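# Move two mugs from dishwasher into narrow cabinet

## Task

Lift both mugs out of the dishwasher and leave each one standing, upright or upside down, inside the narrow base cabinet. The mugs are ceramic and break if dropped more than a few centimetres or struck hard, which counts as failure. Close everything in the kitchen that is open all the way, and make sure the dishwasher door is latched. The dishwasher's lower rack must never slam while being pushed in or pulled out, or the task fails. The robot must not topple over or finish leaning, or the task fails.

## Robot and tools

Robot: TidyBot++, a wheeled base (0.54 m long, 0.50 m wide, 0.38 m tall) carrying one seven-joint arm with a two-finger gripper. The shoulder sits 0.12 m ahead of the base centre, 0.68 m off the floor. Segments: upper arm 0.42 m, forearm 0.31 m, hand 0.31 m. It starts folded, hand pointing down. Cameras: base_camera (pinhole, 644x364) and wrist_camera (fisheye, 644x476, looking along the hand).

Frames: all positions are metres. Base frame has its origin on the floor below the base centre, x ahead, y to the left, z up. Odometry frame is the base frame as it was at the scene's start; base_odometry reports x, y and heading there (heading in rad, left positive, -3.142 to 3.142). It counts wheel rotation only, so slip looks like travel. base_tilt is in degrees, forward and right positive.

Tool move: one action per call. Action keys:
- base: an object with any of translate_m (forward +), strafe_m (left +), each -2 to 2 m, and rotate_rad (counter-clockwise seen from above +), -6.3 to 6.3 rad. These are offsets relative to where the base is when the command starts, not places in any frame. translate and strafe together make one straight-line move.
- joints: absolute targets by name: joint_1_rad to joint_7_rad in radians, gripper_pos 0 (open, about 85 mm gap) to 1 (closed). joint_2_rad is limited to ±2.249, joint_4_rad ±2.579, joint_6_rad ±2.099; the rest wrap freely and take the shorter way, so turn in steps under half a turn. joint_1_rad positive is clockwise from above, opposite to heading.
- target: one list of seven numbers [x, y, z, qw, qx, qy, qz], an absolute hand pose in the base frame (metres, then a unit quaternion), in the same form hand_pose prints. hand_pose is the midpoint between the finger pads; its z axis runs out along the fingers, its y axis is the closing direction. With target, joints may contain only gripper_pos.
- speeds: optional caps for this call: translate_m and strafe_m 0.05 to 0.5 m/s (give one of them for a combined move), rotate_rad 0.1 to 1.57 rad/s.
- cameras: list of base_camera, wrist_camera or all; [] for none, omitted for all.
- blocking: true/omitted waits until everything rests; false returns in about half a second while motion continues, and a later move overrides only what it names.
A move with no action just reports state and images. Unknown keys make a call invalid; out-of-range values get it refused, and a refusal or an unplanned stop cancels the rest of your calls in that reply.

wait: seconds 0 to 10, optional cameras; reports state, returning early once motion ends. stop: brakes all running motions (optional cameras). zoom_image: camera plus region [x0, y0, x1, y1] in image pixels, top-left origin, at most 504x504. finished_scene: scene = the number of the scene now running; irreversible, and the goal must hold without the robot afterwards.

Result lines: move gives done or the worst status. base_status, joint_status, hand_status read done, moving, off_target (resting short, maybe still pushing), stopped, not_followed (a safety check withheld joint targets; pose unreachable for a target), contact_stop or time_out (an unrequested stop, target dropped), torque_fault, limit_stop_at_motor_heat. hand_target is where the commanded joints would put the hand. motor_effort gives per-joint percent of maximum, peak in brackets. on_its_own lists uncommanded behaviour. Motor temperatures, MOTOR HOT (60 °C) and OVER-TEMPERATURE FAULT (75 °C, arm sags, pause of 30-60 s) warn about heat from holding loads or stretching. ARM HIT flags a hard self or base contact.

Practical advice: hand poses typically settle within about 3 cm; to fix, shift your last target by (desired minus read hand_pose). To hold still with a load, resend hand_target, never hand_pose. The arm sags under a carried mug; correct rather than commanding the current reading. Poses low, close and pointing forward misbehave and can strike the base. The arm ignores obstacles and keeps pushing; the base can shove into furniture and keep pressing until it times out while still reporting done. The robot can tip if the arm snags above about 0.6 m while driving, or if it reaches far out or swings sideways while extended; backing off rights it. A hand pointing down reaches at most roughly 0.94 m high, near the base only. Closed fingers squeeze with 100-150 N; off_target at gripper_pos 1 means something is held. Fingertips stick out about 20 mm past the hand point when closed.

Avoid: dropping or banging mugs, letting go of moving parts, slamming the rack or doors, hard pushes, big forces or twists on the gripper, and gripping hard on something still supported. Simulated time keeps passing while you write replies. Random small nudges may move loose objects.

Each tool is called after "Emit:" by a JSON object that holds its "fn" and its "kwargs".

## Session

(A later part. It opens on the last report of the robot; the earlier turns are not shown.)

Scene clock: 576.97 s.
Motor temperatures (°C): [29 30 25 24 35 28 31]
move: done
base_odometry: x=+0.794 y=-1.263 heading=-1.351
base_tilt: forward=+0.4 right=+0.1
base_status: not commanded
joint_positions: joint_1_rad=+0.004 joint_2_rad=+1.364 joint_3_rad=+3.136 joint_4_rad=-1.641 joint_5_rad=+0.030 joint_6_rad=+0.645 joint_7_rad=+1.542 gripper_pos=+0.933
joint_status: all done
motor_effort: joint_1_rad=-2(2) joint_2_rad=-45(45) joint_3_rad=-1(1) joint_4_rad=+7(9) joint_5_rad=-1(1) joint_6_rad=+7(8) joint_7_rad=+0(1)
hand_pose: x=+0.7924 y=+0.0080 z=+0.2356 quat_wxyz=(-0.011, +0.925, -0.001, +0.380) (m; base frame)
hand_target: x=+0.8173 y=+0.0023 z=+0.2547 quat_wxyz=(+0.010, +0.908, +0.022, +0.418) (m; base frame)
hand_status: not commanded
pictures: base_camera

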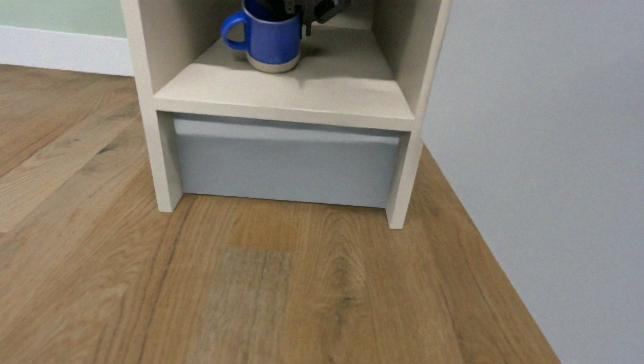

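Emit:
{"fn": "move", "kwargs": {"joints": {"joint_2_rad": 1.374, "joint_4_rad": -1.612, "joint_6_rad": 0.707}, "cameras": ["base_camera"]}}

Emit:
{"fn": "zoom_image", "kwargs": {"camera": "base_camera", "region": [200, 0, 350, 90]}}

Scene clock: 578.53 s.
Motor temperatures (°C): [29 30 25 24 35 28 31]
move: done
base_odometry: x=+0.794 y=-1.263 heading=-1.351
base_tilt: forward=+0.5 right=+0.1
base_status: not commanded
joint_positions: joint_1_rad=+0.004 joint_2_rad=+1.367 joint_3_rad=+3.136 joint_4_rad=-1.636 joint_5_rad=+0.030 joint_6_rad=+0.648 joint_7_rad=+1.542 gripper_pos=+0.933
joint_status: all done
motor_effort: joint_1_rad=-1(1) joint_2_rad=-44(45) joint_3_rad=-1(1) joint_4_rad=+8(9) joint_5_rad=-1(1) joint_6_rad=+7(8) joint_7_rad=+0(1)
hand_pose: x=+0.7946 y=+0.0080 z=+0.2356 quat_wxyz=(-0.012, +0.924, -0.001, +0.383) (m; base frame)
hand_target: x=+0.8168 y=+0.0022 z=+0.2511 quat_wxyz=(+0.010, +0.908, +0.022, +0.418) (m; base frame)
hand_status: not commanded
pictures: base_camera

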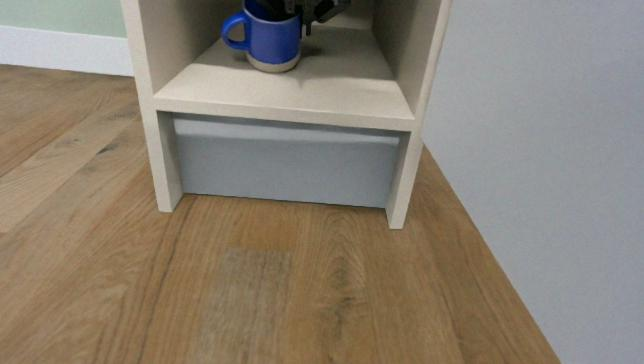

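Scaled by 3.360.

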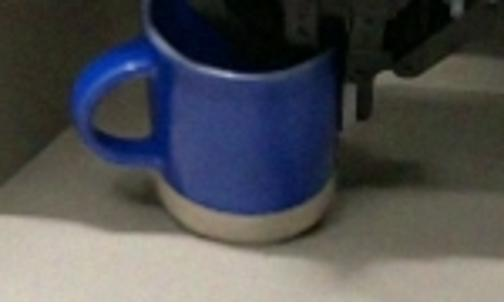

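Emit:
{"fn": "move", "kwargs": {"joints": {"gripper_pos": 0.9}, "cameras": ["base_camera", "wrist_camera"]}}

Emit:
{"fn": "move", "kwargs": {"joints": {"gripper_pos": 0.72}, "cameras": ["base_camera", "wrist_camera"]}}

Emit:
{"fn": "zoom_image", "kwargs": {"camera": "base_camera", "region": [200, 0, 350, 90]}}

Scene clock: 583.53 s.
Motor temperatures (°C): [29 30 25 24 35 28 31]
move: done
base_odometry: x=+0.794 y=-1.263 heading=-1.351
base_tilt: forward=+0.5 right=+0.2
base_status: not commanded
joint_positions: joint_1_rad=+0.004 joint_2_rad=+1.368 joint_3_rad=+3.136 joint_4_rad=-1.635 joint_5_rad=+0.030 joint_6_rad=+0.650 joint_7_rad=+1.542 gripper_pos=+0.900
joint_status: all done
motor_effort: joint_1_rad=-1(1) joint_2_rad=-44(45) joint_3_rad=-1(1) joint_4_rad=+7(8) joint_5_rad=-1(1) joint_6_rad=+7(7) joint_7_rad=+0(1)
hand_pose: x=+0.7952 y=+0.0080 z=+0.2359 quat_wxyz=(-0.012, +0.923, -0.001, +0.384) (m; base frame)
hand_target: x=+0.8168 y=+0.0022 z=+0.2511 quat_wxyz=(+0.010, +0.908, +0.022, +0.418) (m; base frame)
hand_status: not commanded
pictures: base_camera, wrist_camera

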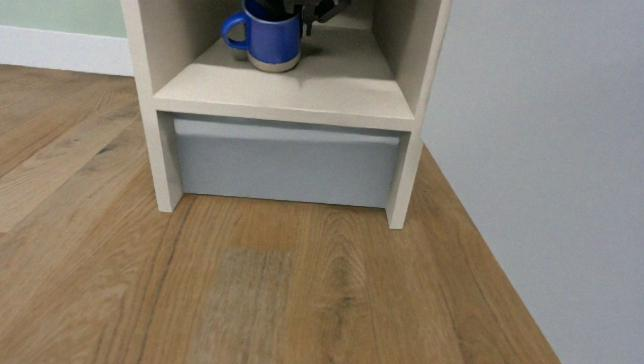

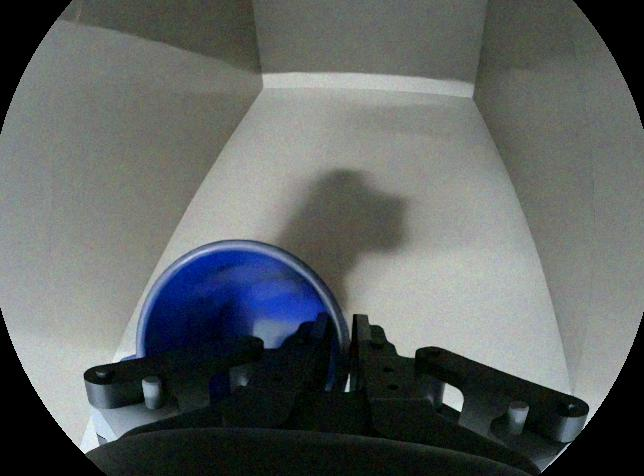

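Scene clock: 584.20 s.
Motor temperatures (°C): [29 30 25 24 35 28 31]
move: done
base_odometry: x=+0.794 y=-1.263 heading=-1.351
base_tilt: forward=+0.5 right=+0.2
base_status: not commanded
joint_positions: joint_1_rad=+0.004 joint_2_rad=+1.368 joint_3_rad=+3.136 joint_4_rad=-1.623 joint_5_rad=+0.030 joint_6_rad=+0.664 joint_7_rad=+1.542 gripper_pos=+0.720
joint_status: all done
motor_effort: joint_1_rad=-1(2) joint_2_rad=-42(44) joint_3_rad=-1(1) joint_4_rad=+7(8) joint_5_rad=-1(1) joint_6_rad=+6(6) joint_7_rad=+0(1)
hand_pose: x=+0.8044 y=+0.0080 z=+0.2421 quat_wxyz=(-0.012, +0.918, -0.001, +0.396) (m; base frame)
hand_target: x=+0.8168 y=+0.0022 z=+0.2511 quat_wxyz=(+0.010, +0.908, +0.022, +0.418) (m; base frame)
hand_status: not commanded
pictures: base_camera, wrist_camera

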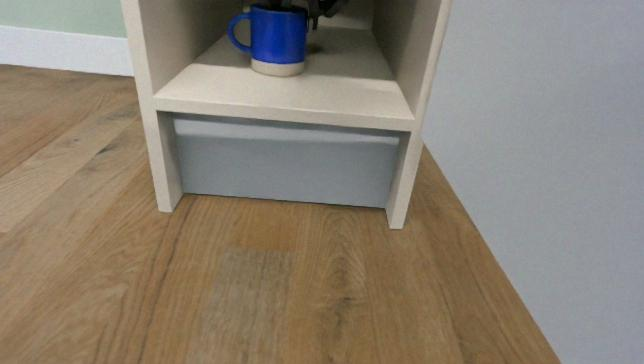

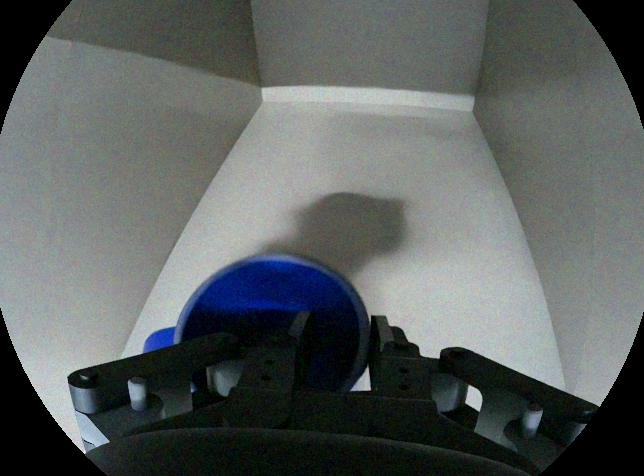

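Scaled by 3.360.

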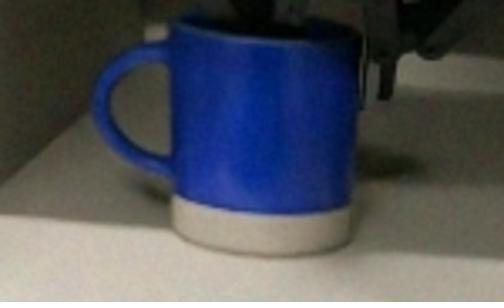

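Emit:
{"fn": "move", "kwargs": {"joints": {"joint_2_rad": 1.33, "joint_4_rad": -1.655, "joint_6_rad": 0.71}, "cameras": ["base_camera", "wrist_camera"]}}

Emit:
{"fn": "move", "kwargs": {"joints": {"joint_2_rad": 1.29, "joint_4_rad": -1.708, "joint_6_rad": 0.72}, "cameras": ["base_camera", "wrist_camera"]}}

Scene clock: 588.17 s.
Motor temperatures (°C): [29 30 25 24 35 28 31]
move: done
base_odometry: x=+0.794 y=-1.263 heading=-1.351
base_tilt: forward=+0.4 right=+0.1
base_status: not commanded
joint_positions: joint_1_rad=+0.004 joint_2_rad=+1.350 joint_3_rad=+3.136 joint_4_rad=-1.648 joint_5_rad=+0.030 joint_6_rad=+0.664 joint_7_rad=+1.542 gripper_pos=+0.720
joint_status: all done
motor_effort: joint_1_rad=-1(1) joint_2_rad=-42(43) joint_3_rad=-1(1) joint_4_rad=+7(9) joint_5_rad=-1(1) joint_6_rad=+6(7) joint_7_rad=+0(1)
hand_pose: x=+0.7994 y=+0.0081 z=+0.2477 quat_wxyz=(-0.012, +0.920, -0.001, +0.393) (m; base frame)
hand_target: x=+0.8139 y=+0.0023 z=+0.2701 quat_wxyz=(+0.010, +0.907, +0.022, +0.420) (m; base frame)
hand_status: not commanded
pictures: base_camera, wrist_camera

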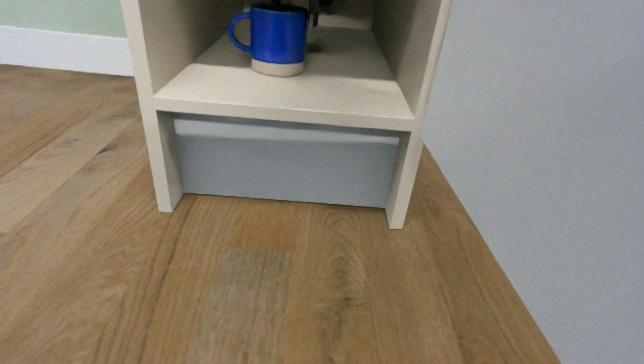

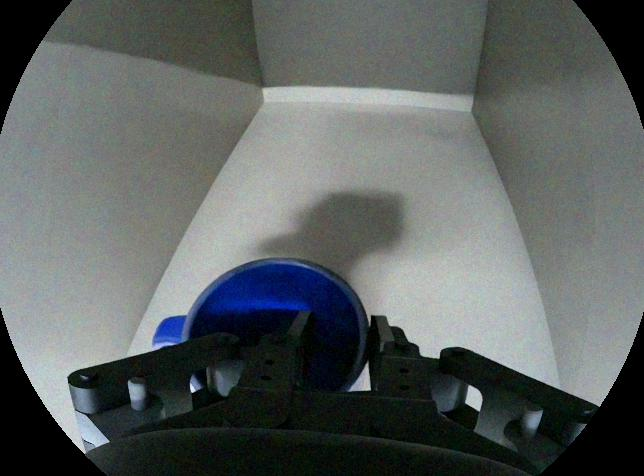

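Scene clock: 588.97 s.
Motor temperatures (°C): [29 30 25 24 35 28 31]
move: done
base_odometry: x=+0.794 y=-1.263 heading=-1.351
base_tilt: forward=+0.5 right=+0.1
base_status: not commanded
joint_positions: joint_1_rad=+0.004 joint_2_rad=+1.315 joint_3_rad=+3.136 joint_4_rad=-1.697 joint_5_rad=+0.030 joint_6_rad=+0.669 joint_7_rad=+1.542 gripper_pos=+0.720
joint_status: all done
motor_effort: joint_1_rad=-1(2) joint_2_rad=-41(44) joint_3_rad=-1(1) joint_4_rad=+6(9) joint_5_rad=-1(1) joint_6_rad=+5(7) joint_7_rad=+0(1)
hand_pose: x=+0.7893 y=+0.0082 z=+0.2591 quat_wxyz=(-0.012, +0.921, -0.001, +0.388) (m; base frame)
hand_target: x=+0.8049 y=+0.0023 z=+0.2851 quat_wxyz=(+0.010, +0.908, +0.022, +0.418) (m; base frame)
hand_status: not commanded
pictures: base_camera, wrist_camera

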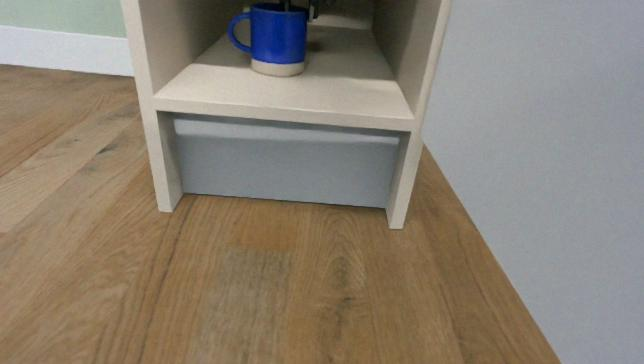

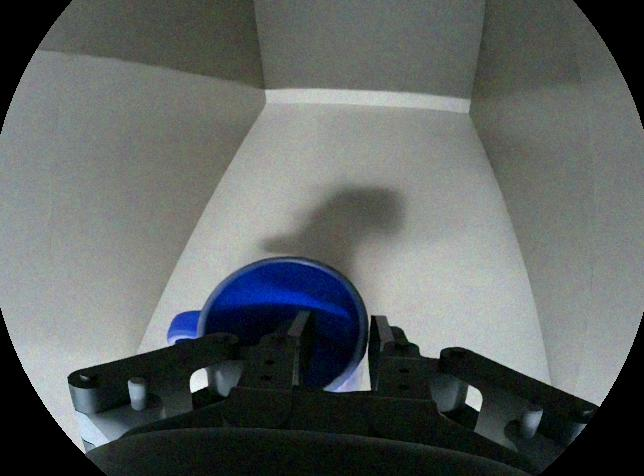

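Emit:
{"fn": "move", "kwargs": {"joints": {"joint_2_rad": 1.255, "joint_4_rad": -1.72, "joint_6_rad": 0.70}, "cameras": ["wrist_camera"]}}

Emit:
{"fn": "move", "kwargs": {"base": {"translate_m": -0.10}, "speeds": {"translate_m": 0.08}}}

Scene clock: 591.17 s.
Motor temperatures (°C): [29 31 25 24 35 28 31]
move: done
base_odometry: x=+0.794 y=-1.263 heading=-1.351
base_tilt: forward=+0.5 right=+0.1
base_status: not commanded
joint_positions: joint_1_rad=+0.004 joint_2_rad=+1.277 joint_3_rad=+3.136 joint_4_rad=-1.707 joint_5_rad=+0.030 joint_6_rad=+0.669 joint_7_rad=+1.542 gripper_pos=+0.720
joint_status: all done
motor_effort: joint_1_rad=+0(2) joint_2_rad=-42(44) joint_3_rad=-1(1) joint_4_rad=+7(9) joint_5_rad=-1(1) joint_6_rad=+6(6) joint_7_rad=-1(1)
hand_pose: x=+0.7998 y=+0.0081 z=+0.2824 quat_wxyz=(-0.012, +0.916, -0.001, +0.401) (m; base frame)
hand_target: x=+0.8083 y=+0.0023 z=+0.3010 quat_wxyz=(+0.010, +0.907, +0.022, +0.420) (m; base frame)
hand_status: not commanded
pictures: wrist_camera

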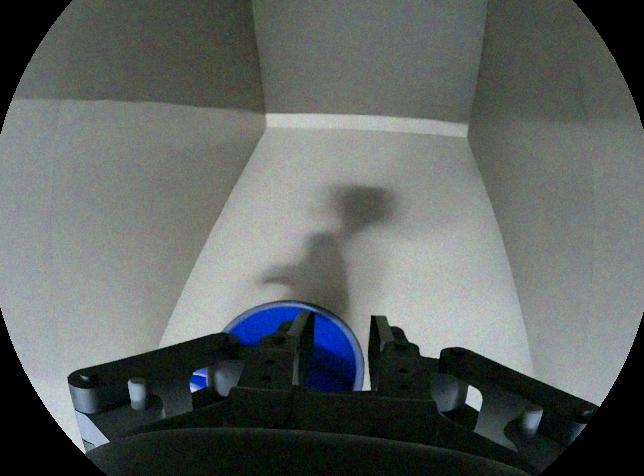

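Scene clock: 592.90 s.
Motor temperatures (°C): [29 31 25 24 35 28 31]
move: done
base_odometry: x=+0.772 y=-1.165 heading=-1.351
base_tilt: forward=+0.5 right=+0.2
base_status: done
joint_positions: joint_1_rad=+0.004 joint_2_rad=+1.276 joint_3_rad=+3.136 joint_4_rad=-1.711 joint_5_rad=+0.030 joint_6_rad=+0.669 joint_7_rad=+1.542 gripper_pos=+0.720
joint_status: not commanded
motor_effort: joint_1_rad=-1(3) joint_2_rad=-42(43) joint_3_rad=-1(1) joint_4_rad=+8(8) joint_5_rad=-1(1) joint_6_rad=+5(6) joint_7_rad=-1(1)
hand_pose: x=+0.7982 y=+0.0081 z=+0.2818 quat_wxyz=(-0.012, +0.916, -0.001, +0.400) (m; base frame)
hand_target: x=+0.8083 y=+0.0023 z=+0.3010 quat_wxyz=(+0.010, +0.907, +0.022, +0.420) (m; base frame)
hand_status: not commanded
pictures: base_camera, wrist_camera

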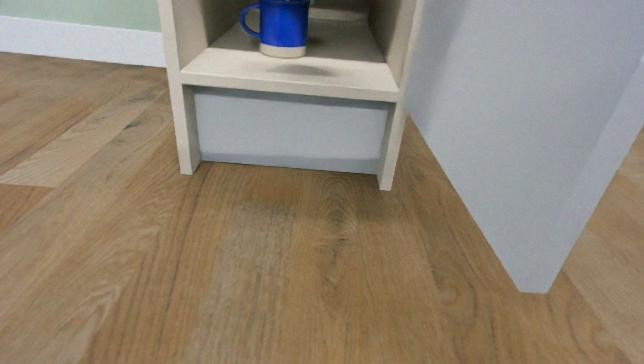

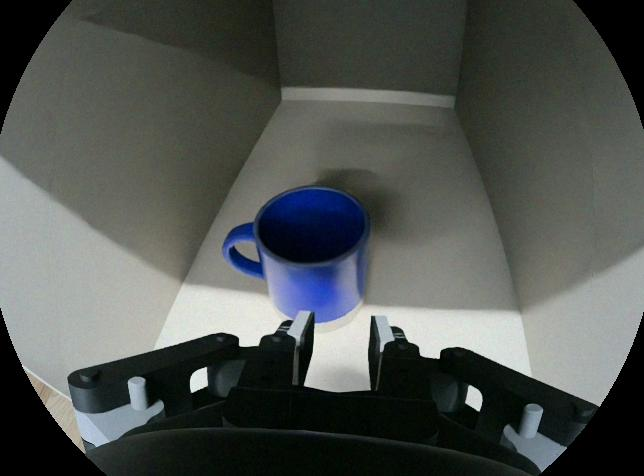

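Emit:
{"fn": "move", "kwargs": {"base": {"translate_m": -0.22}, "speeds": {"translate_m": 0.2}, "cameras": ["wrist_camera"]}}

Emit:
{"fn": "move", "kwargs": {"base": {"translate_m": -0.38}, "speeds": {"translate_m": 0.3}, "joints": {"joint_2_rad": 0.9, "joint_4_rad": -1.97, "joint_6_rad": 0.4, "gripper_pos": 0.3}, "cameras": ["wrist_camera"]}}

Emit:
{"fn": "move", "kwargs": {"base": {"rotate_rad": 1.571}, "speeds": {"rotate_rad": 0.8}, "joints": {"joint_2_rad": 0.27, "joint_4_rad": -1.79, "joint_6_rad": -0.40}}}

Scene clock: 600.70 s.
Motor temperatures (°C): [29 31 25 24 35 28 31]
move: done
base_odometry: x=+0.724 y=-0.950 heading=-1.351
base_tilt: forward=+0.4 right=+0.1
base_status: done
joint_positions: joint_1_rad=+0.004 joint_2_rad=+1.276 joint_3_rad=+3.136 joint_4_rad=-1.713 joint_5_rad=+0.030 joint_6_rad=+0.669 joint_7_rad=+1.542 gripper_pos=+0.720
joint_status: not commanded
motor_effort: joint_1_rad=-1(2) joint_2_rad=-42(43) joint_3_rad=-1(1) joint_4_rad=+6(9) joint_5_rad=-1(1) joint_6_rad=+6(7) joint_7_rad=+0(1)
hand_pose: x=+0.7974 y=+0.0082 z=+0.2817 quat_wxyz=(-0.012, +0.917, -0.001, +0.399) (m; base frame)
hand_target: x=+0.8083 y=+0.0023 z=+0.3010 quat_wxyz=(+0.010, +0.907, +0.022, +0.420) (m; base frame)
hand_status: not commanded
pictures: wrist_camera

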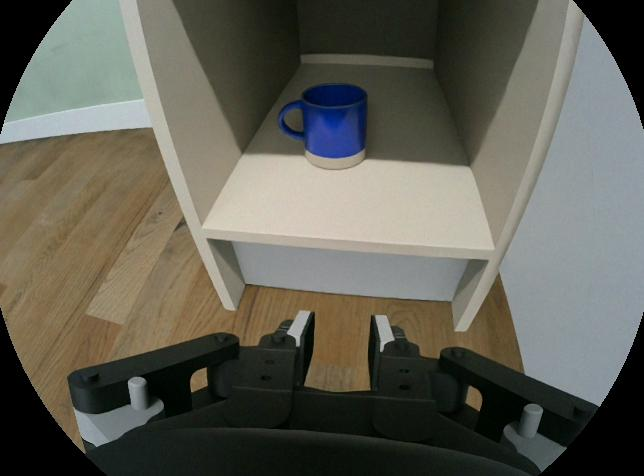

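Scene clock: 602.93 s.
Motor temperatures (°C): [29 31 25 24 35 28 31]
move: done
base_odometry: x=+0.640 y=-0.579 heading=-1.351
base_tilt: forward=+0.4 right=+0.1
base_status: done
joint_positions: joint_1_rad=+0.004 joint_2_rad=+0.921 joint_3_rad=+3.136 joint_4_rad=-1.960 joint_5_rad=+0.030 joint_6_rad=+0.459 joint_7_rad=+1.542 gripper_pos=+0.300
joint_status: all done
motor_effort: joint_1_rad=-2(2) joint_2_rad=-37(44) joint_3_rad=-1(1) joint_4_rad=+8(10) joint_5_rad=+0(1) joint_6_rad=+5(6) joint_7_rad=+0(1)
hand_pose: x=+0.7404 y=+0.0068 z=+0.3989 quat_wxyz=(-0.009, +0.936, +0.001, +0.352) (m; base frame)
hand_target: x=+0.7266 y=+0.0023 z=+0.3969 quat_wxyz=(+0.007, +0.944, +0.023, +0.329) (m; base frame)
hand_status: not commanded
pictures: wrist_camera

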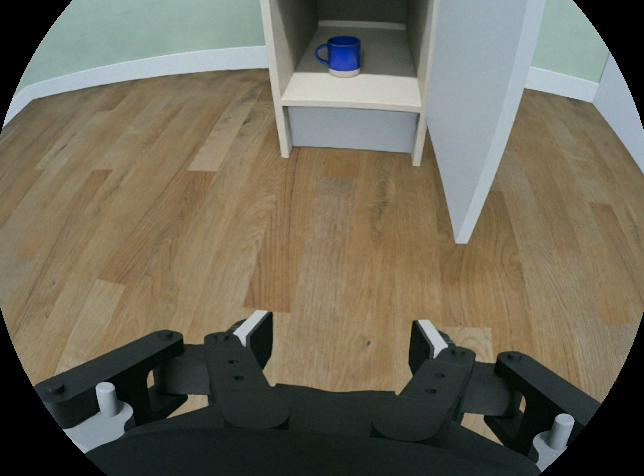

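Scene clock: 605.77 s.
Motor temperatures (°C): [29 31 25 24 35 28 31]
move: done
base_odometry: x=+0.641 y=-0.579 heading=+0.220
base_tilt: forward=+0.4 right=+0.1
base_status: done
joint_positions: joint_1_rad=-0.002 joint_2_rad=+0.293 joint_3_rad=+3.136 joint_4_rad=-1.810 joint_5_rad=+0.030 joint_6_rad=-0.338 joint_7_rad=+1.542 gripper_pos=+0.300
joint_status: all done
motor_effort: joint_1_rad=+0(5) joint_2_rad=-28(39) joint_3_rad=+0(3) joint_4_rad=+19(19) joint_5_rad=-1(1) joint_6_rad=+5(6) joint_7_rad=+0(1)
hand_pose: x=+0.7122 y=+0.0028 z=+0.6874 quat_wxyz=(+0.002, +0.939, +0.001, +0.343) (m; base frame)
hand_target: x=+0.7048 y=+0.0023 z=+0.6979 quat_wxyz=(+0.008, +0.942, +0.024, +0.334) (m; base frame)
hand_status: not commanded
pictures: base_camera, wrist_camera

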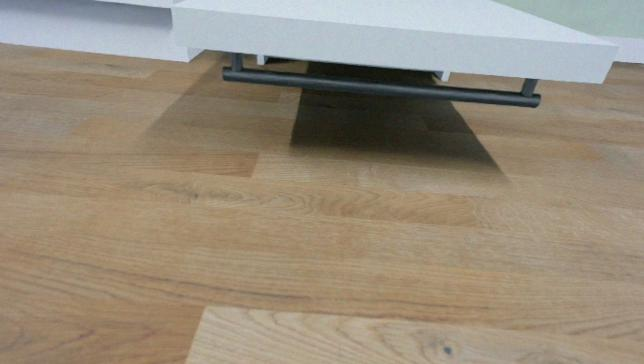

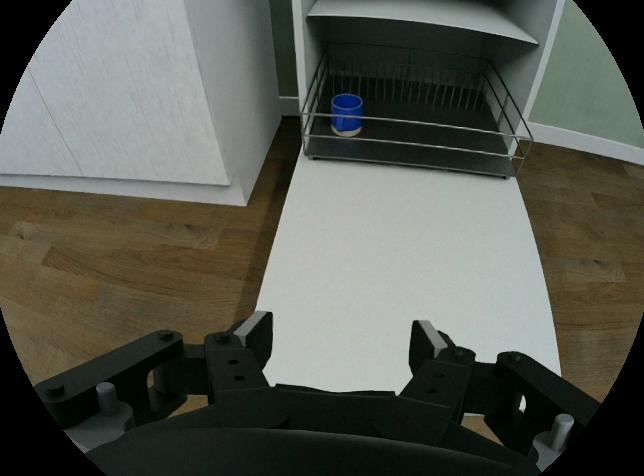

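Emit:
{"fn": "zoom_image", "kwargs": {"camera": "wrist_camera", "region": [280, 20, 560, 220]}}

Scaled by 1.800.

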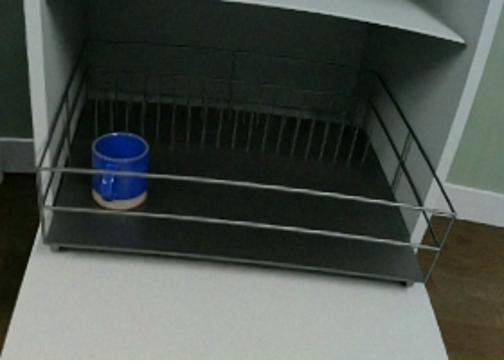

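Emit:
{"fn": "move", "kwargs": {"base": {"translate_m": 0.30, "strafe_m": -0.005}, "speeds": {"translate_m": 0.2}, "joints": {"joint_2_rad": 0.85, "joint_4_rad": -1.2, "joint_6_rad": -0.40}, "cameras": ["wrist_camera"]}}

Emit:
{"fn": "move", "kwargs": {"joints": {"joint_2_rad": 1.10, "joint_4_rad": -0.915, "joint_6_rad": -0.46}}}

Scene clock: 619.33 s.
Motor temperatures (°C): [29 30 25 24 35 28 31]
move: done
base_odometry: x=+0.934 y=-0.519 heading=+0.221
base_tilt: forward=+0.5 right=+0.1
base_status: done
joint_positions: joint_1_rad=-0.002 joint_2_rad=+0.844 joint_3_rad=+3.136 joint_4_rad=-1.219 joint_5_rad=+0.030 joint_6_rad=-0.344 joint_7_rad=+1.542 gripper_pos=+0.300
joint_status: all done
motor_effort: joint_1_rad=-1(2) joint_2_rad=-46(48) joint_3_rad=+0(1) joint_4_rad=+19(21) joint_5_rad=+0(1) joint_6_rad=+6(6) joint_7_rad=+0(1)
hand_pose: x=+0.9191 y=+0.0035 z=+0.5820 quat_wxyz=(+0.002, +0.933, +0.000, +0.359) (m; base frame)
hand_target: x=+0.9126 y=+0.0023 z=+0.5748 quat_wxyz=(+0.008, +0.941, +0.023, +0.339) (m; base frame)
hand_status: not commanded
pictures: wrist_camera

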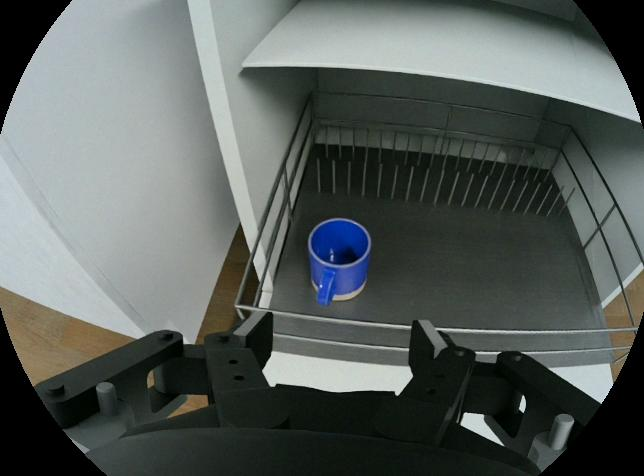

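Scene clock: 621.03 s.
Motor temperatures (°C): [29 30 25 24 35 28 31]
move: done
base_odometry: x=+0.934 y=-0.519 heading=+0.221
base_tilt: forward=+0.5 right=+0.1
base_status: not commanded
joint_positions: joint_1_rad=-0.002 joint_2_rad=+1.100 joint_3_rad=+3.136 joint_4_rad=-0.936 joint_5_rad=+0.030 joint_6_rad=-0.400 joint_7_rad=+1.542 gripper_pos=+0.300
joint_status: all done
motor_effort: joint_1_rad=+0(1) joint_2_rad=-51(54) joint_3_rad=+0(1) joint_4_rad=+19(21) joint_5_rad=+0(1) joint_6_rad=+5(6) joint_7_rad=+0(1)
hand_pose: x=+0.9767 y=+0.0029 z=+0.4947 quat_wxyz=(+0.002, +0.938, -0.001, +0.346) (m; base frame)
hand_target: x=+0.9703 y=+0.0023 z=+0.4929 quat_wxyz=(+0.007, +0.945, +0.023, +0.327) (m; base frame)
hand_status: not commanded
pictures: base_camera, wrist_camera

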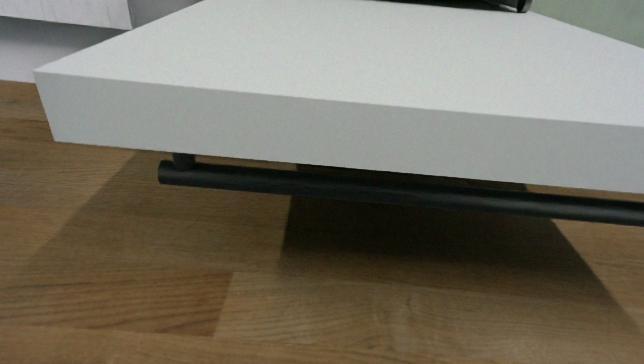

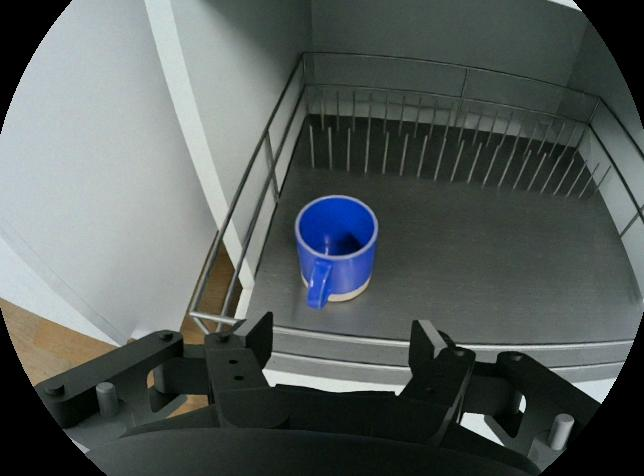

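Emit:
{"fn": "zoom_image", "kwargs": {"camera": "wrist_camera", "region": [240, 160, 440, 320]}}

Scaled by 2.520.

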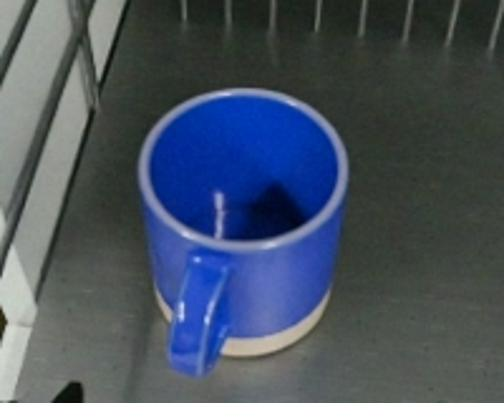

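Emit:
{"fn": "move", "kwargs": {"base": {"translate_m": 0.155, "strafe_m": -0.028}, "speeds": {"translate_m": 0.1}}}

Emit:
{"fn": "zoom_image", "kwargs": {"camera": "wrist_camera", "region": [200, 240, 440, 440]}}

Scene clock: 646.63 s.
Motor temperatures (°C): [29 31 25 24 35 28 31]
move: done
base_odometry: x=+1.092 y=-0.512 heading=+0.221
base_tilt: forward=+0.5 right=+0.1
base_status: done
joint_positions: joint_1_rad=-0.002 joint_2_rad=+1.100 joint_3_rad=+3.136 joint_4_rad=-0.933 joint_5_rad=+0.030 joint_6_rad=-0.402 joint_7_rad=+1.542 gripper_pos=+0.300
joint_status: not commanded
motor_effort: joint_1_rad=-1(2) joint_2_rad=-51(52) joint_3_rad=-1(1) joint_4_rad=+19(20) joint_5_rad=-1(1) joint_6_rad=+5(5) joint_7_rad=+0(1)
hand_pose: x=+0.9774 y=+0.0028 z=+0.4959 quat_wxyz=(+0.002, +0.938, -0.001, +0.346) (m; base frame)
hand_target: x=+0.9703 y=+0.0023 z=+0.4929 quat_wxyz=(+0.007, +0.945, +0.023, +0.327) (m; base frame)
hand_status: not commanded
pictures: base_camera, wrist_camera

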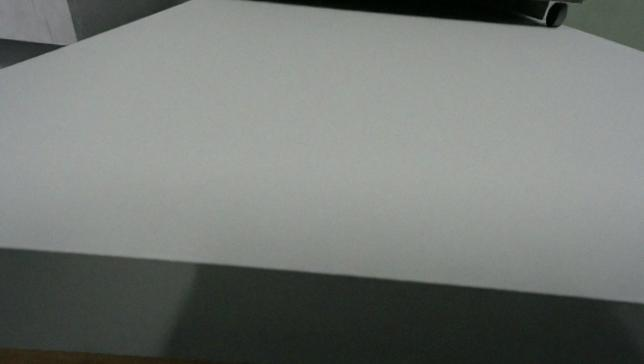

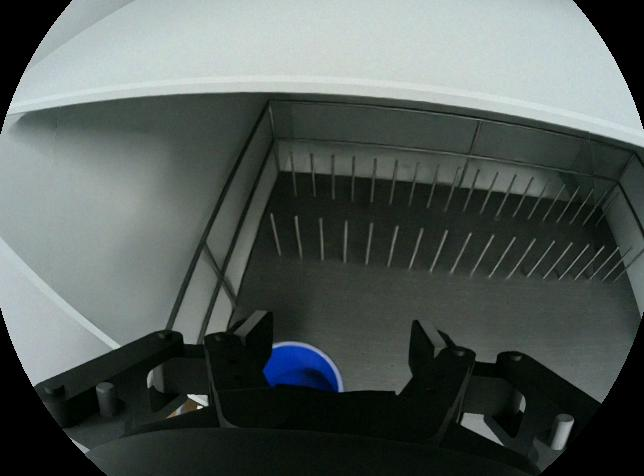

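Scaled by 2.100.

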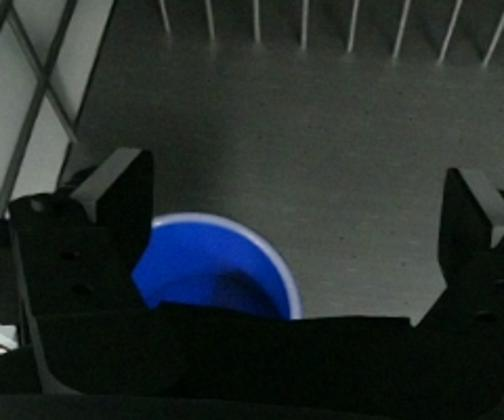

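Emit:
{"fn": "move", "kwargs": {"joints": {"joint_2_rad": 1.222, "joint_4_rad": -0.917, "joint_6_rad": -0.245}, "cameras": ["wrist_camera"]}}

Emit:
{"fn": "zoom_image", "kwargs": {"camera": "wrist_camera", "region": [200, 240, 440, 440]}}

Scene clock: 654.33 s.
Motor temperatures (°C): [29 31 25 24 35 28 31]
move: done
base_odometry: x=+1.092 y=-0.512 heading=+0.221
base_tilt: forward=+0.5 right=+0.2
base_status: not commanded
joint_positions: joint_1_rad=-0.002 joint_2_rad=+1.228 joint_3_rad=+3.136 joint_4_rad=-0.930 joint_5_rad=+0.030 joint_6_rad=-0.290 joint_7_rad=+1.542 gripper_pos=+0.300
joint_status: all done
motor_effort: joint_1_rad=+0(2) joint_2_rad=-52(56) joint_3_rad=-1(1) joint_4_rad=+18(20) joint_5_rad=-1(1) joint_6_rad=+5(6) joint_7_rad=+0(1)
hand_pose: x=+0.9762 y=+0.0038 z=+0.4101 quat_wxyz=(+0.001, +0.940, +0.000, +0.340) (m; base frame)
hand_target: x=+0.9933 y=+0.0022 z=+0.4303 quat_wxyz=(+0.008, +0.929, +0.023, +0.370) (m; base frame)
hand_status: not commanded
pictures: wrist_camera

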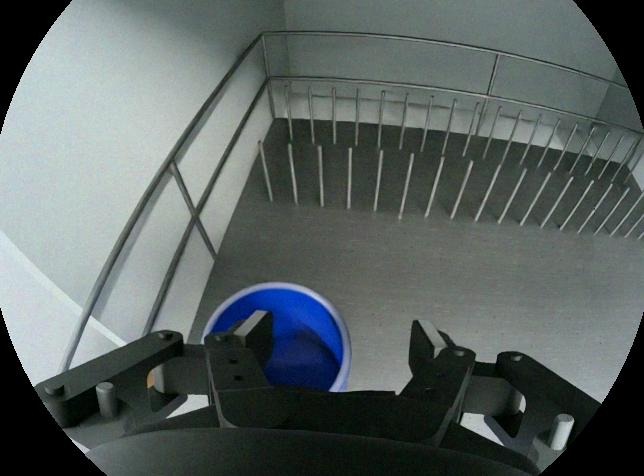

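Scaled by 2.100.

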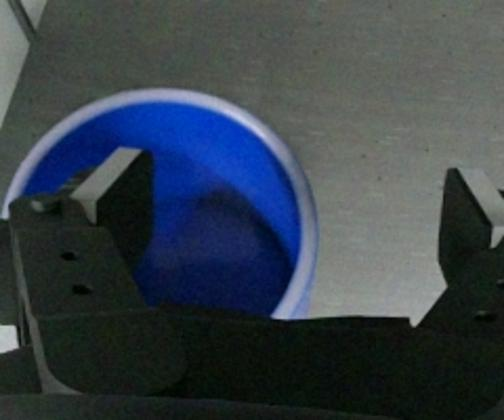

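Emit:
{"fn": "move", "kwargs": {"joints": {"joint_2_rad": 1.29, "joint_4_rad": -0.888, "joint_6_rad": -0.205}, "cameras": ["wrist_camera"]}}

Emit:
{"fn": "zoom_image", "kwargs": {"camera": "wrist_camera", "region": [200, 240, 440, 440]}}

Scene clock: 658.50 s.
Motor temperatures (°C): [29 31 25 24 35 28 31]
move: done
base_odometry: x=+1.092 y=-0.512 heading=+0.221
base_tilt: forward=+0.5 right=+0.2
base_status: not commanded
joint_positions: joint_1_rad=-0.002 joint_2_rad=+1.283 joint_3_rad=+3.136 joint_4_rad=-0.904 joint_5_rad=+0.030 joint_6_rad=-0.254 joint_7_rad=+1.542 gripper_pos=+0.300
joint_status: all done
motor_effort: joint_1_rad=+0(1) joint_2_rad=-52(54) joint_3_rad=-1(1) joint_4_rad=+18(19) joint_5_rad=+0(1) joint_6_rad=+5(6) joint_7_rad=-1(1)
hand_pose: x=+0.9796 y=+0.0040 z=+0.3817 quat_wxyz=(+0.000, +0.939, +0.000, +0.343) (m; base frame)
hand_target: x=+0.9956 y=+0.0022 z=+0.3931 quat_wxyz=(+0.008, +0.929, +0.023, +0.370) (m; base frame)
hand_status: not commanded
pictures: wrist_camera

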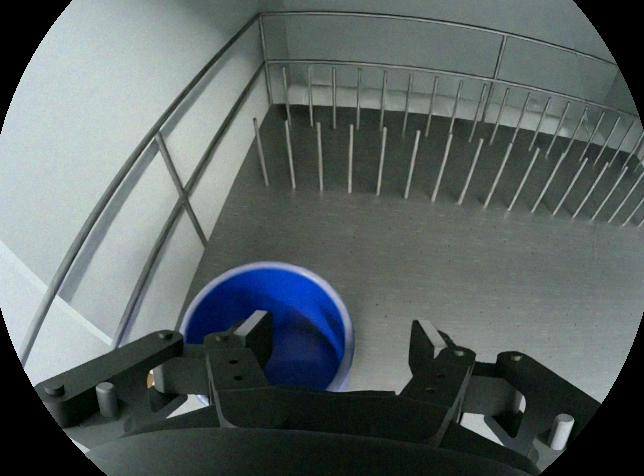

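Scaled by 2.100.

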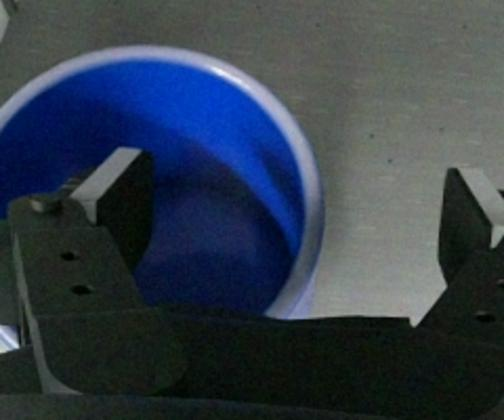

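Emit:
{"fn": "move", "kwargs": {"joints": {"joint_2_rad": 1.358, "joint_4_rad": -0.861, "joint_6_rad": -0.162}, "cameras": ["wrist_camera"]}}

Emit:
{"fn": "move", "kwargs": {"joints": {"joint_2_rad": 1.395, "joint_4_rad": -0.843, "joint_6_rad": -0.146}, "cameras": ["wrist_camera"]}}

Emit:
{"fn": "zoom_image", "kwargs": {"camera": "wrist_camera", "region": [200, 240, 440, 440]}}

Scene clock: 661.57 s.
Motor temperatures (°C): [29 31 25 24 35 28 31]
move: done
base_odometry: x=+1.092 y=-0.512 heading=+0.221
base_tilt: forward=+0.5 right=+0.1
base_status: not commanded
joint_positions: joint_1_rad=-0.002 joint_2_rad=+1.332 joint_3_rad=+3.136 joint_4_rad=-0.873 joint_5_rad=+0.030 joint_6_rad=-0.207 joint_7_rad=+1.542 gripper_pos=+0.300
joint_status: all done
motor_effort: joint_1_rad=-1(2) joint_2_rad=-52(56) joint_3_rad=+0(1) joint_4_rad=+17(18) joint_5_rad=+0(1) joint_6_rad=+5(6) joint_7_rad=+0(1)
hand_pose: x=+0.9885 y=+0.0044 z=+0.3631 quat_wxyz=(+0.000, +0.934, +0.000, +0.357) (m; base frame)
hand_target: x=+0.9955 y=+0.0022 z=+0.3554 quat_wxyz=(+0.008, +0.928, +0.023, +0.371) (m; base frame)
hand_status: not commanded
pictures: wrist_camera

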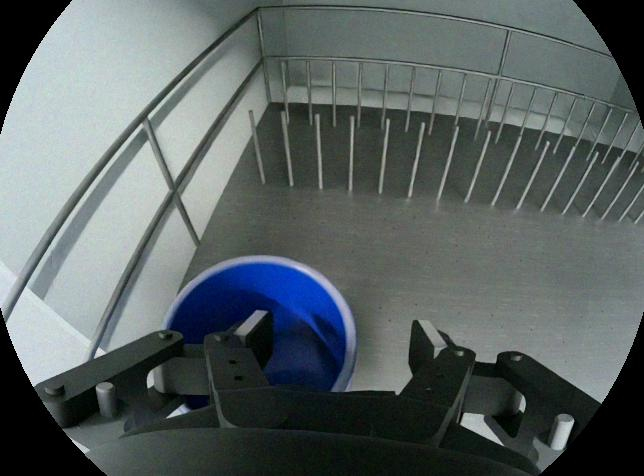

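Scene clock: 662.47 s.
Motor temperatures (°C): [29 31 25 24 35 28 31]
move: done
base_odometry: x=+1.092 y=-0.512 heading=+0.221
base_tilt: forward=+0.5 right=+0.1
base_status: not commanded
joint_positions: joint_1_rad=-0.002 joint_2_rad=+1.363 joint_3_rad=+3.136 joint_4_rad=-0.849 joint_5_rad=+0.030 joint_6_rad=-0.187 joint_7_rad=+1.542 gripper_pos=+0.300
joint_status: all done
motor_effort: joint_1_rad=-2(3) joint_2_rad=-50(51) joint_3_rad=-1(1) joint_4_rad=+15(17) joint_5_rad=+0(1) joint_6_rad=+4(5) joint_7_rad=+0(0)
hand_pose: x=+0.9929 y=+0.0045 z=+0.3512 quat_wxyz=(-0.001, +0.932, +0.000, +0.363) (m; base frame)
hand_target: x=+0.9941 y=+0.0022 z=+0.3347 quat_wxyz=(+0.008, +0.929, +0.023, +0.370) (m; base frame)
hand_status: not commanded
pictures: wrist_camera

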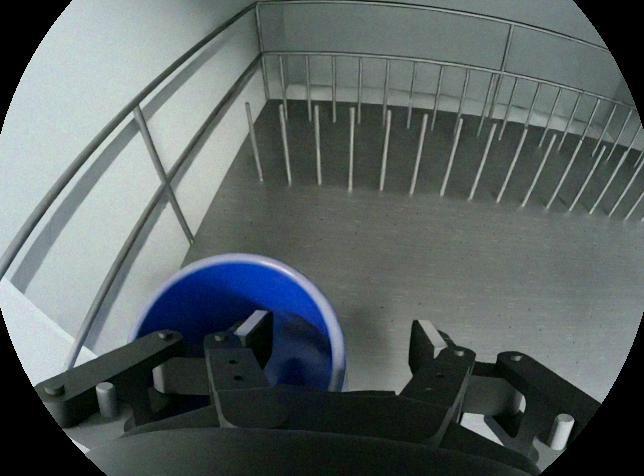

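Scaled by 2.100.

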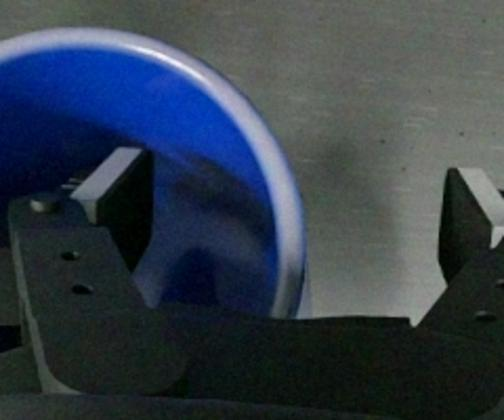

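Emit:
{"fn": "wait", "kwargs": {"seconds": 0.5, "cameras": ["wrist_camera"]}}

Emit:
{"fn": "zoom_image", "kwargs": {"camera": "wrist_camera", "region": [120, 230, 440, 440]}}

Scene clock: 666.87 s.
Motor temperatures (°C): [29 31 25 24 35 28 31]
base_odometry: x=+1.092 y=-0.512 heading=+0.221
base_tilt: forward=+0.5 right=+0.1
base_status: not commanded
joint_positions: joint_1_rad=-0.002 joint_2_rad=+1.363 joint_3_rad=+3.136 joint_4_rad=-0.849 joint_5_rad=+0.030 joint_6_rad=-0.187 joint_7_rad=+1.542 gripper_pos=+0.300
joint_status: all done
motor_effort: joint_1_rad=-1(3) joint_2_rad=-50(51) joint_3_rad=-1(1) joint_4_rad=+15(17) joint_5_rad=+0(1) joint_6_rad=+4(5) joint_7_rad=+0(0)
hand_pose: x=+0.9929 y=+0.0045 z=+0.3512 quat_wxyz=(-0.001, +0.932, +0.000, +0.363) (m; base frame)
hand_target: x=+0.9941 y=+0.0022 z=+0.3347 quat_wxyz=(+0.008, +0.929, +0.023, +0.370) (m; base frame)
hand_status: not commanded
wait: 0.50 s; at rest from the start
pictures: wrist_camera

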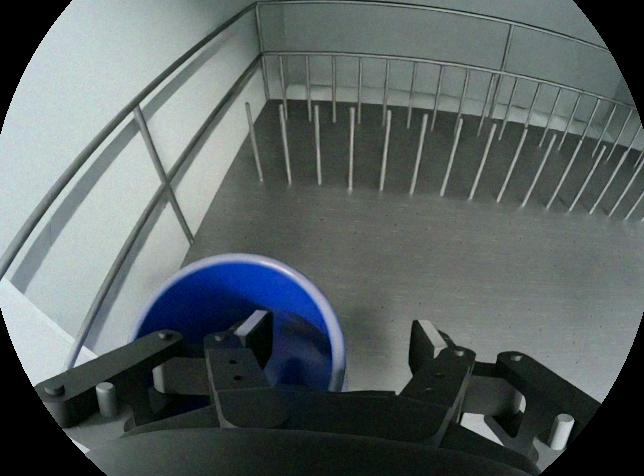

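Scaled by 1.575.

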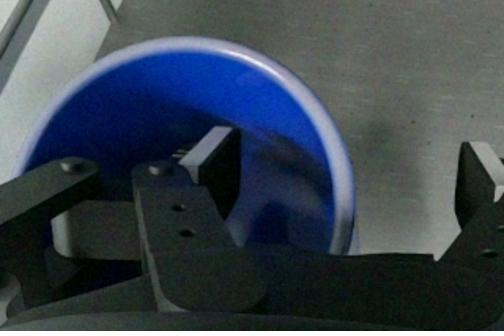

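Emit:
{"fn": "move", "kwargs": {"joints": {"gripper_pos": 0.72}, "cameras": ["wrist_camera"]}}

Emit:
{"fn": "zoom_image", "kwargs": {"camera": "wrist_camera", "region": [120, 230, 440, 440]}}

Scene clock: 669.70 s.
Motor temperatures (°C): [29 31 25 24 35 28 31]
move: done
base_odometry: x=+1.092 y=-0.512 heading=+0.221
base_tilt: forward=+0.5 right=+0.1
base_status: not commanded
joint_positions: joint_1_rad=-0.005 joint_2_rad=+1.363 joint_3_rad=+3.136 joint_4_rad=-0.849 joint_5_rad=+0.030 joint_6_rad=-0.187 joint_7_rad=+1.542 gripper_pos=+0.720
joint_status: all done
motor_effort: joint_1_rad=+0(3) joint_2_rad=-46(50) joint_3_rad=+0(2) joint_4_rad=+15(16) joint_5_rad=-1(1) joint_6_rad=+4(5) joint_7_rad=+0(0)
hand_pose: x=+0.9930 y=+0.0068 z=+0.3513 quat_wxyz=(-0.001, +0.932, +0.001, +0.363) (m; base frame)
hand_target: x=+0.9941 y=+0.0022 z=+0.3347 quat_wxyz=(+0.008, +0.929, +0.023, +0.370) (m; base frame)
hand_status: not commanded
pictures: wrist_camera

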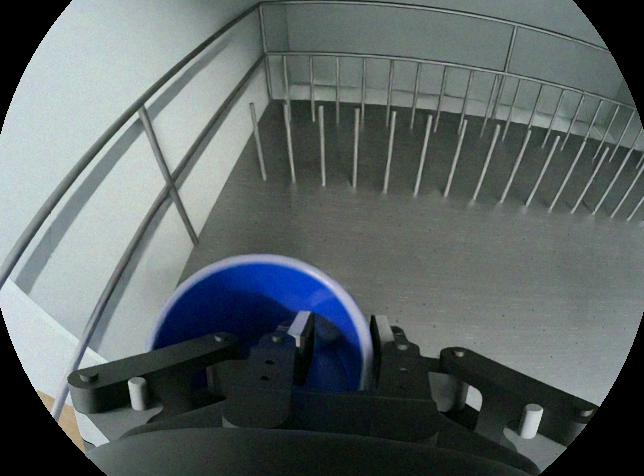

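Scaled by 1.575.

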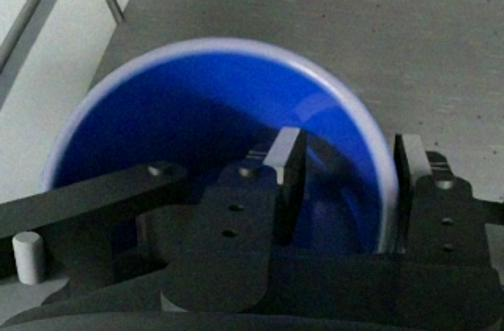

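Emit:
{"fn": "move", "kwargs": {"joints": {"gripper_pos": 0.9}, "cameras": ["wrist_camera"]}}

Emit:
{"fn": "move", "kwargs": {"joints": {"gripper_pos": 0.96}, "cameras": ["wrist_camera"]}}

Emit:
{"fn": "zoom_image", "kwargs": {"camera": "wrist_camera", "region": [120, 230, 440, 440]}}

Scene clock: 671.73 s.
Motor temperatures (°C): [29 31 25 24 35 28 31]
move: done
base_odometry: x=+1.092 y=-0.512 heading=+0.221
base_tilt: forward=+0.5 right=+0.2
base_status: not commanded
joint_positions: joint_1_rad=+0.005 joint_2_rad=+1.366 joint_3_rad=+3.137 joint_4_rad=-0.839 joint_5_rad=+0.030 joint_6_rad=-0.171 joint_7_rad=+1.544 gripper_pos=+0.900
joint_status: all done
motor_effort: joint_1_rad=+0(6) joint_2_rad=-49(51) joint_3_rad=-1(3) joint_4_rad=+15(17) joint_5_rad=+0(2) joint_6_rad=+4(7) joint_7_rad=+0(1)
hand_pose: x=+0.9999 y=-0.0018 z=+0.3568 quat_wxyz=(+0.001, +0.928, -0.002, +0.374) (m; base frame)
hand_target: x=+0.9941 y=+0.0022 z=+0.3347 quat_wxyz=(+0.008, +0.929, +0.023, +0.370) (m; base frame)
hand_status: not commanded
pictures: wrist_camera

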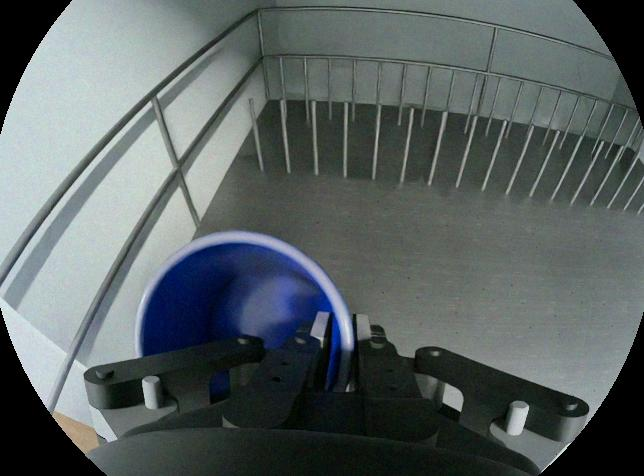

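Scene clock: 672.40 s.
Motor temperatures (°C): [29 31 25 24 35 28 31]
move: done
base_odometry: x=+1.092 y=-0.512 heading=+0.221
base_tilt: forward=+0.5 right=+0.2
base_status: not commanded
joint_positions: joint_1_rad=-0.002 joint_2_rad=+1.363 joint_3_rad=+3.136 joint_4_rad=-0.838 joint_5_rad=+0.030 joint_6_rad=-0.170 joint_7_rad=+1.544 gripper_pos=+0.939
joint_status: all done
motor_effort: joint_1_rad=-1(4) joint_2_rad=-46(52) joint_3_rad=+0(4) joint_4_rad=+14(17) joint_5_rad=-1(1) joint_6_rad=+4(5) joint_7_rad=+0(1)
hand_pose: x=+1.0015 y=+0.0043 z=+0.3598 quat_wxyz=(+0.000, +0.927, +0.001, +0.376) (m; base frame)
hand_target: x=+0.9941 y=+0.0022 z=+0.3347 quat_wxyz=(+0.008, +0.929, +0.023, +0.370) (m; base frame)
hand_status: not commanded
pictures: wrist_camera

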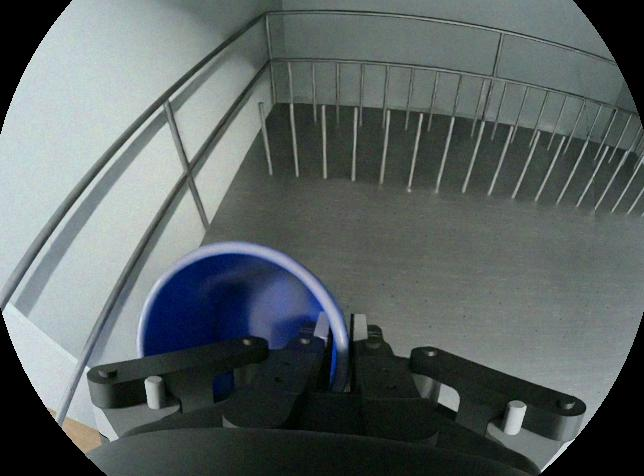

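Scaled by 1.575.

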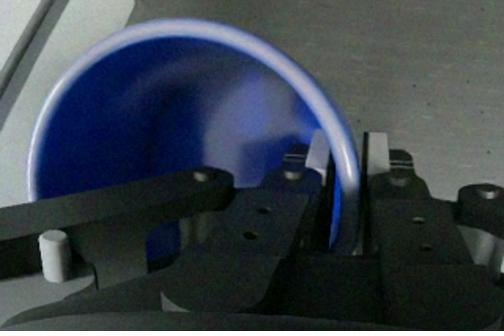

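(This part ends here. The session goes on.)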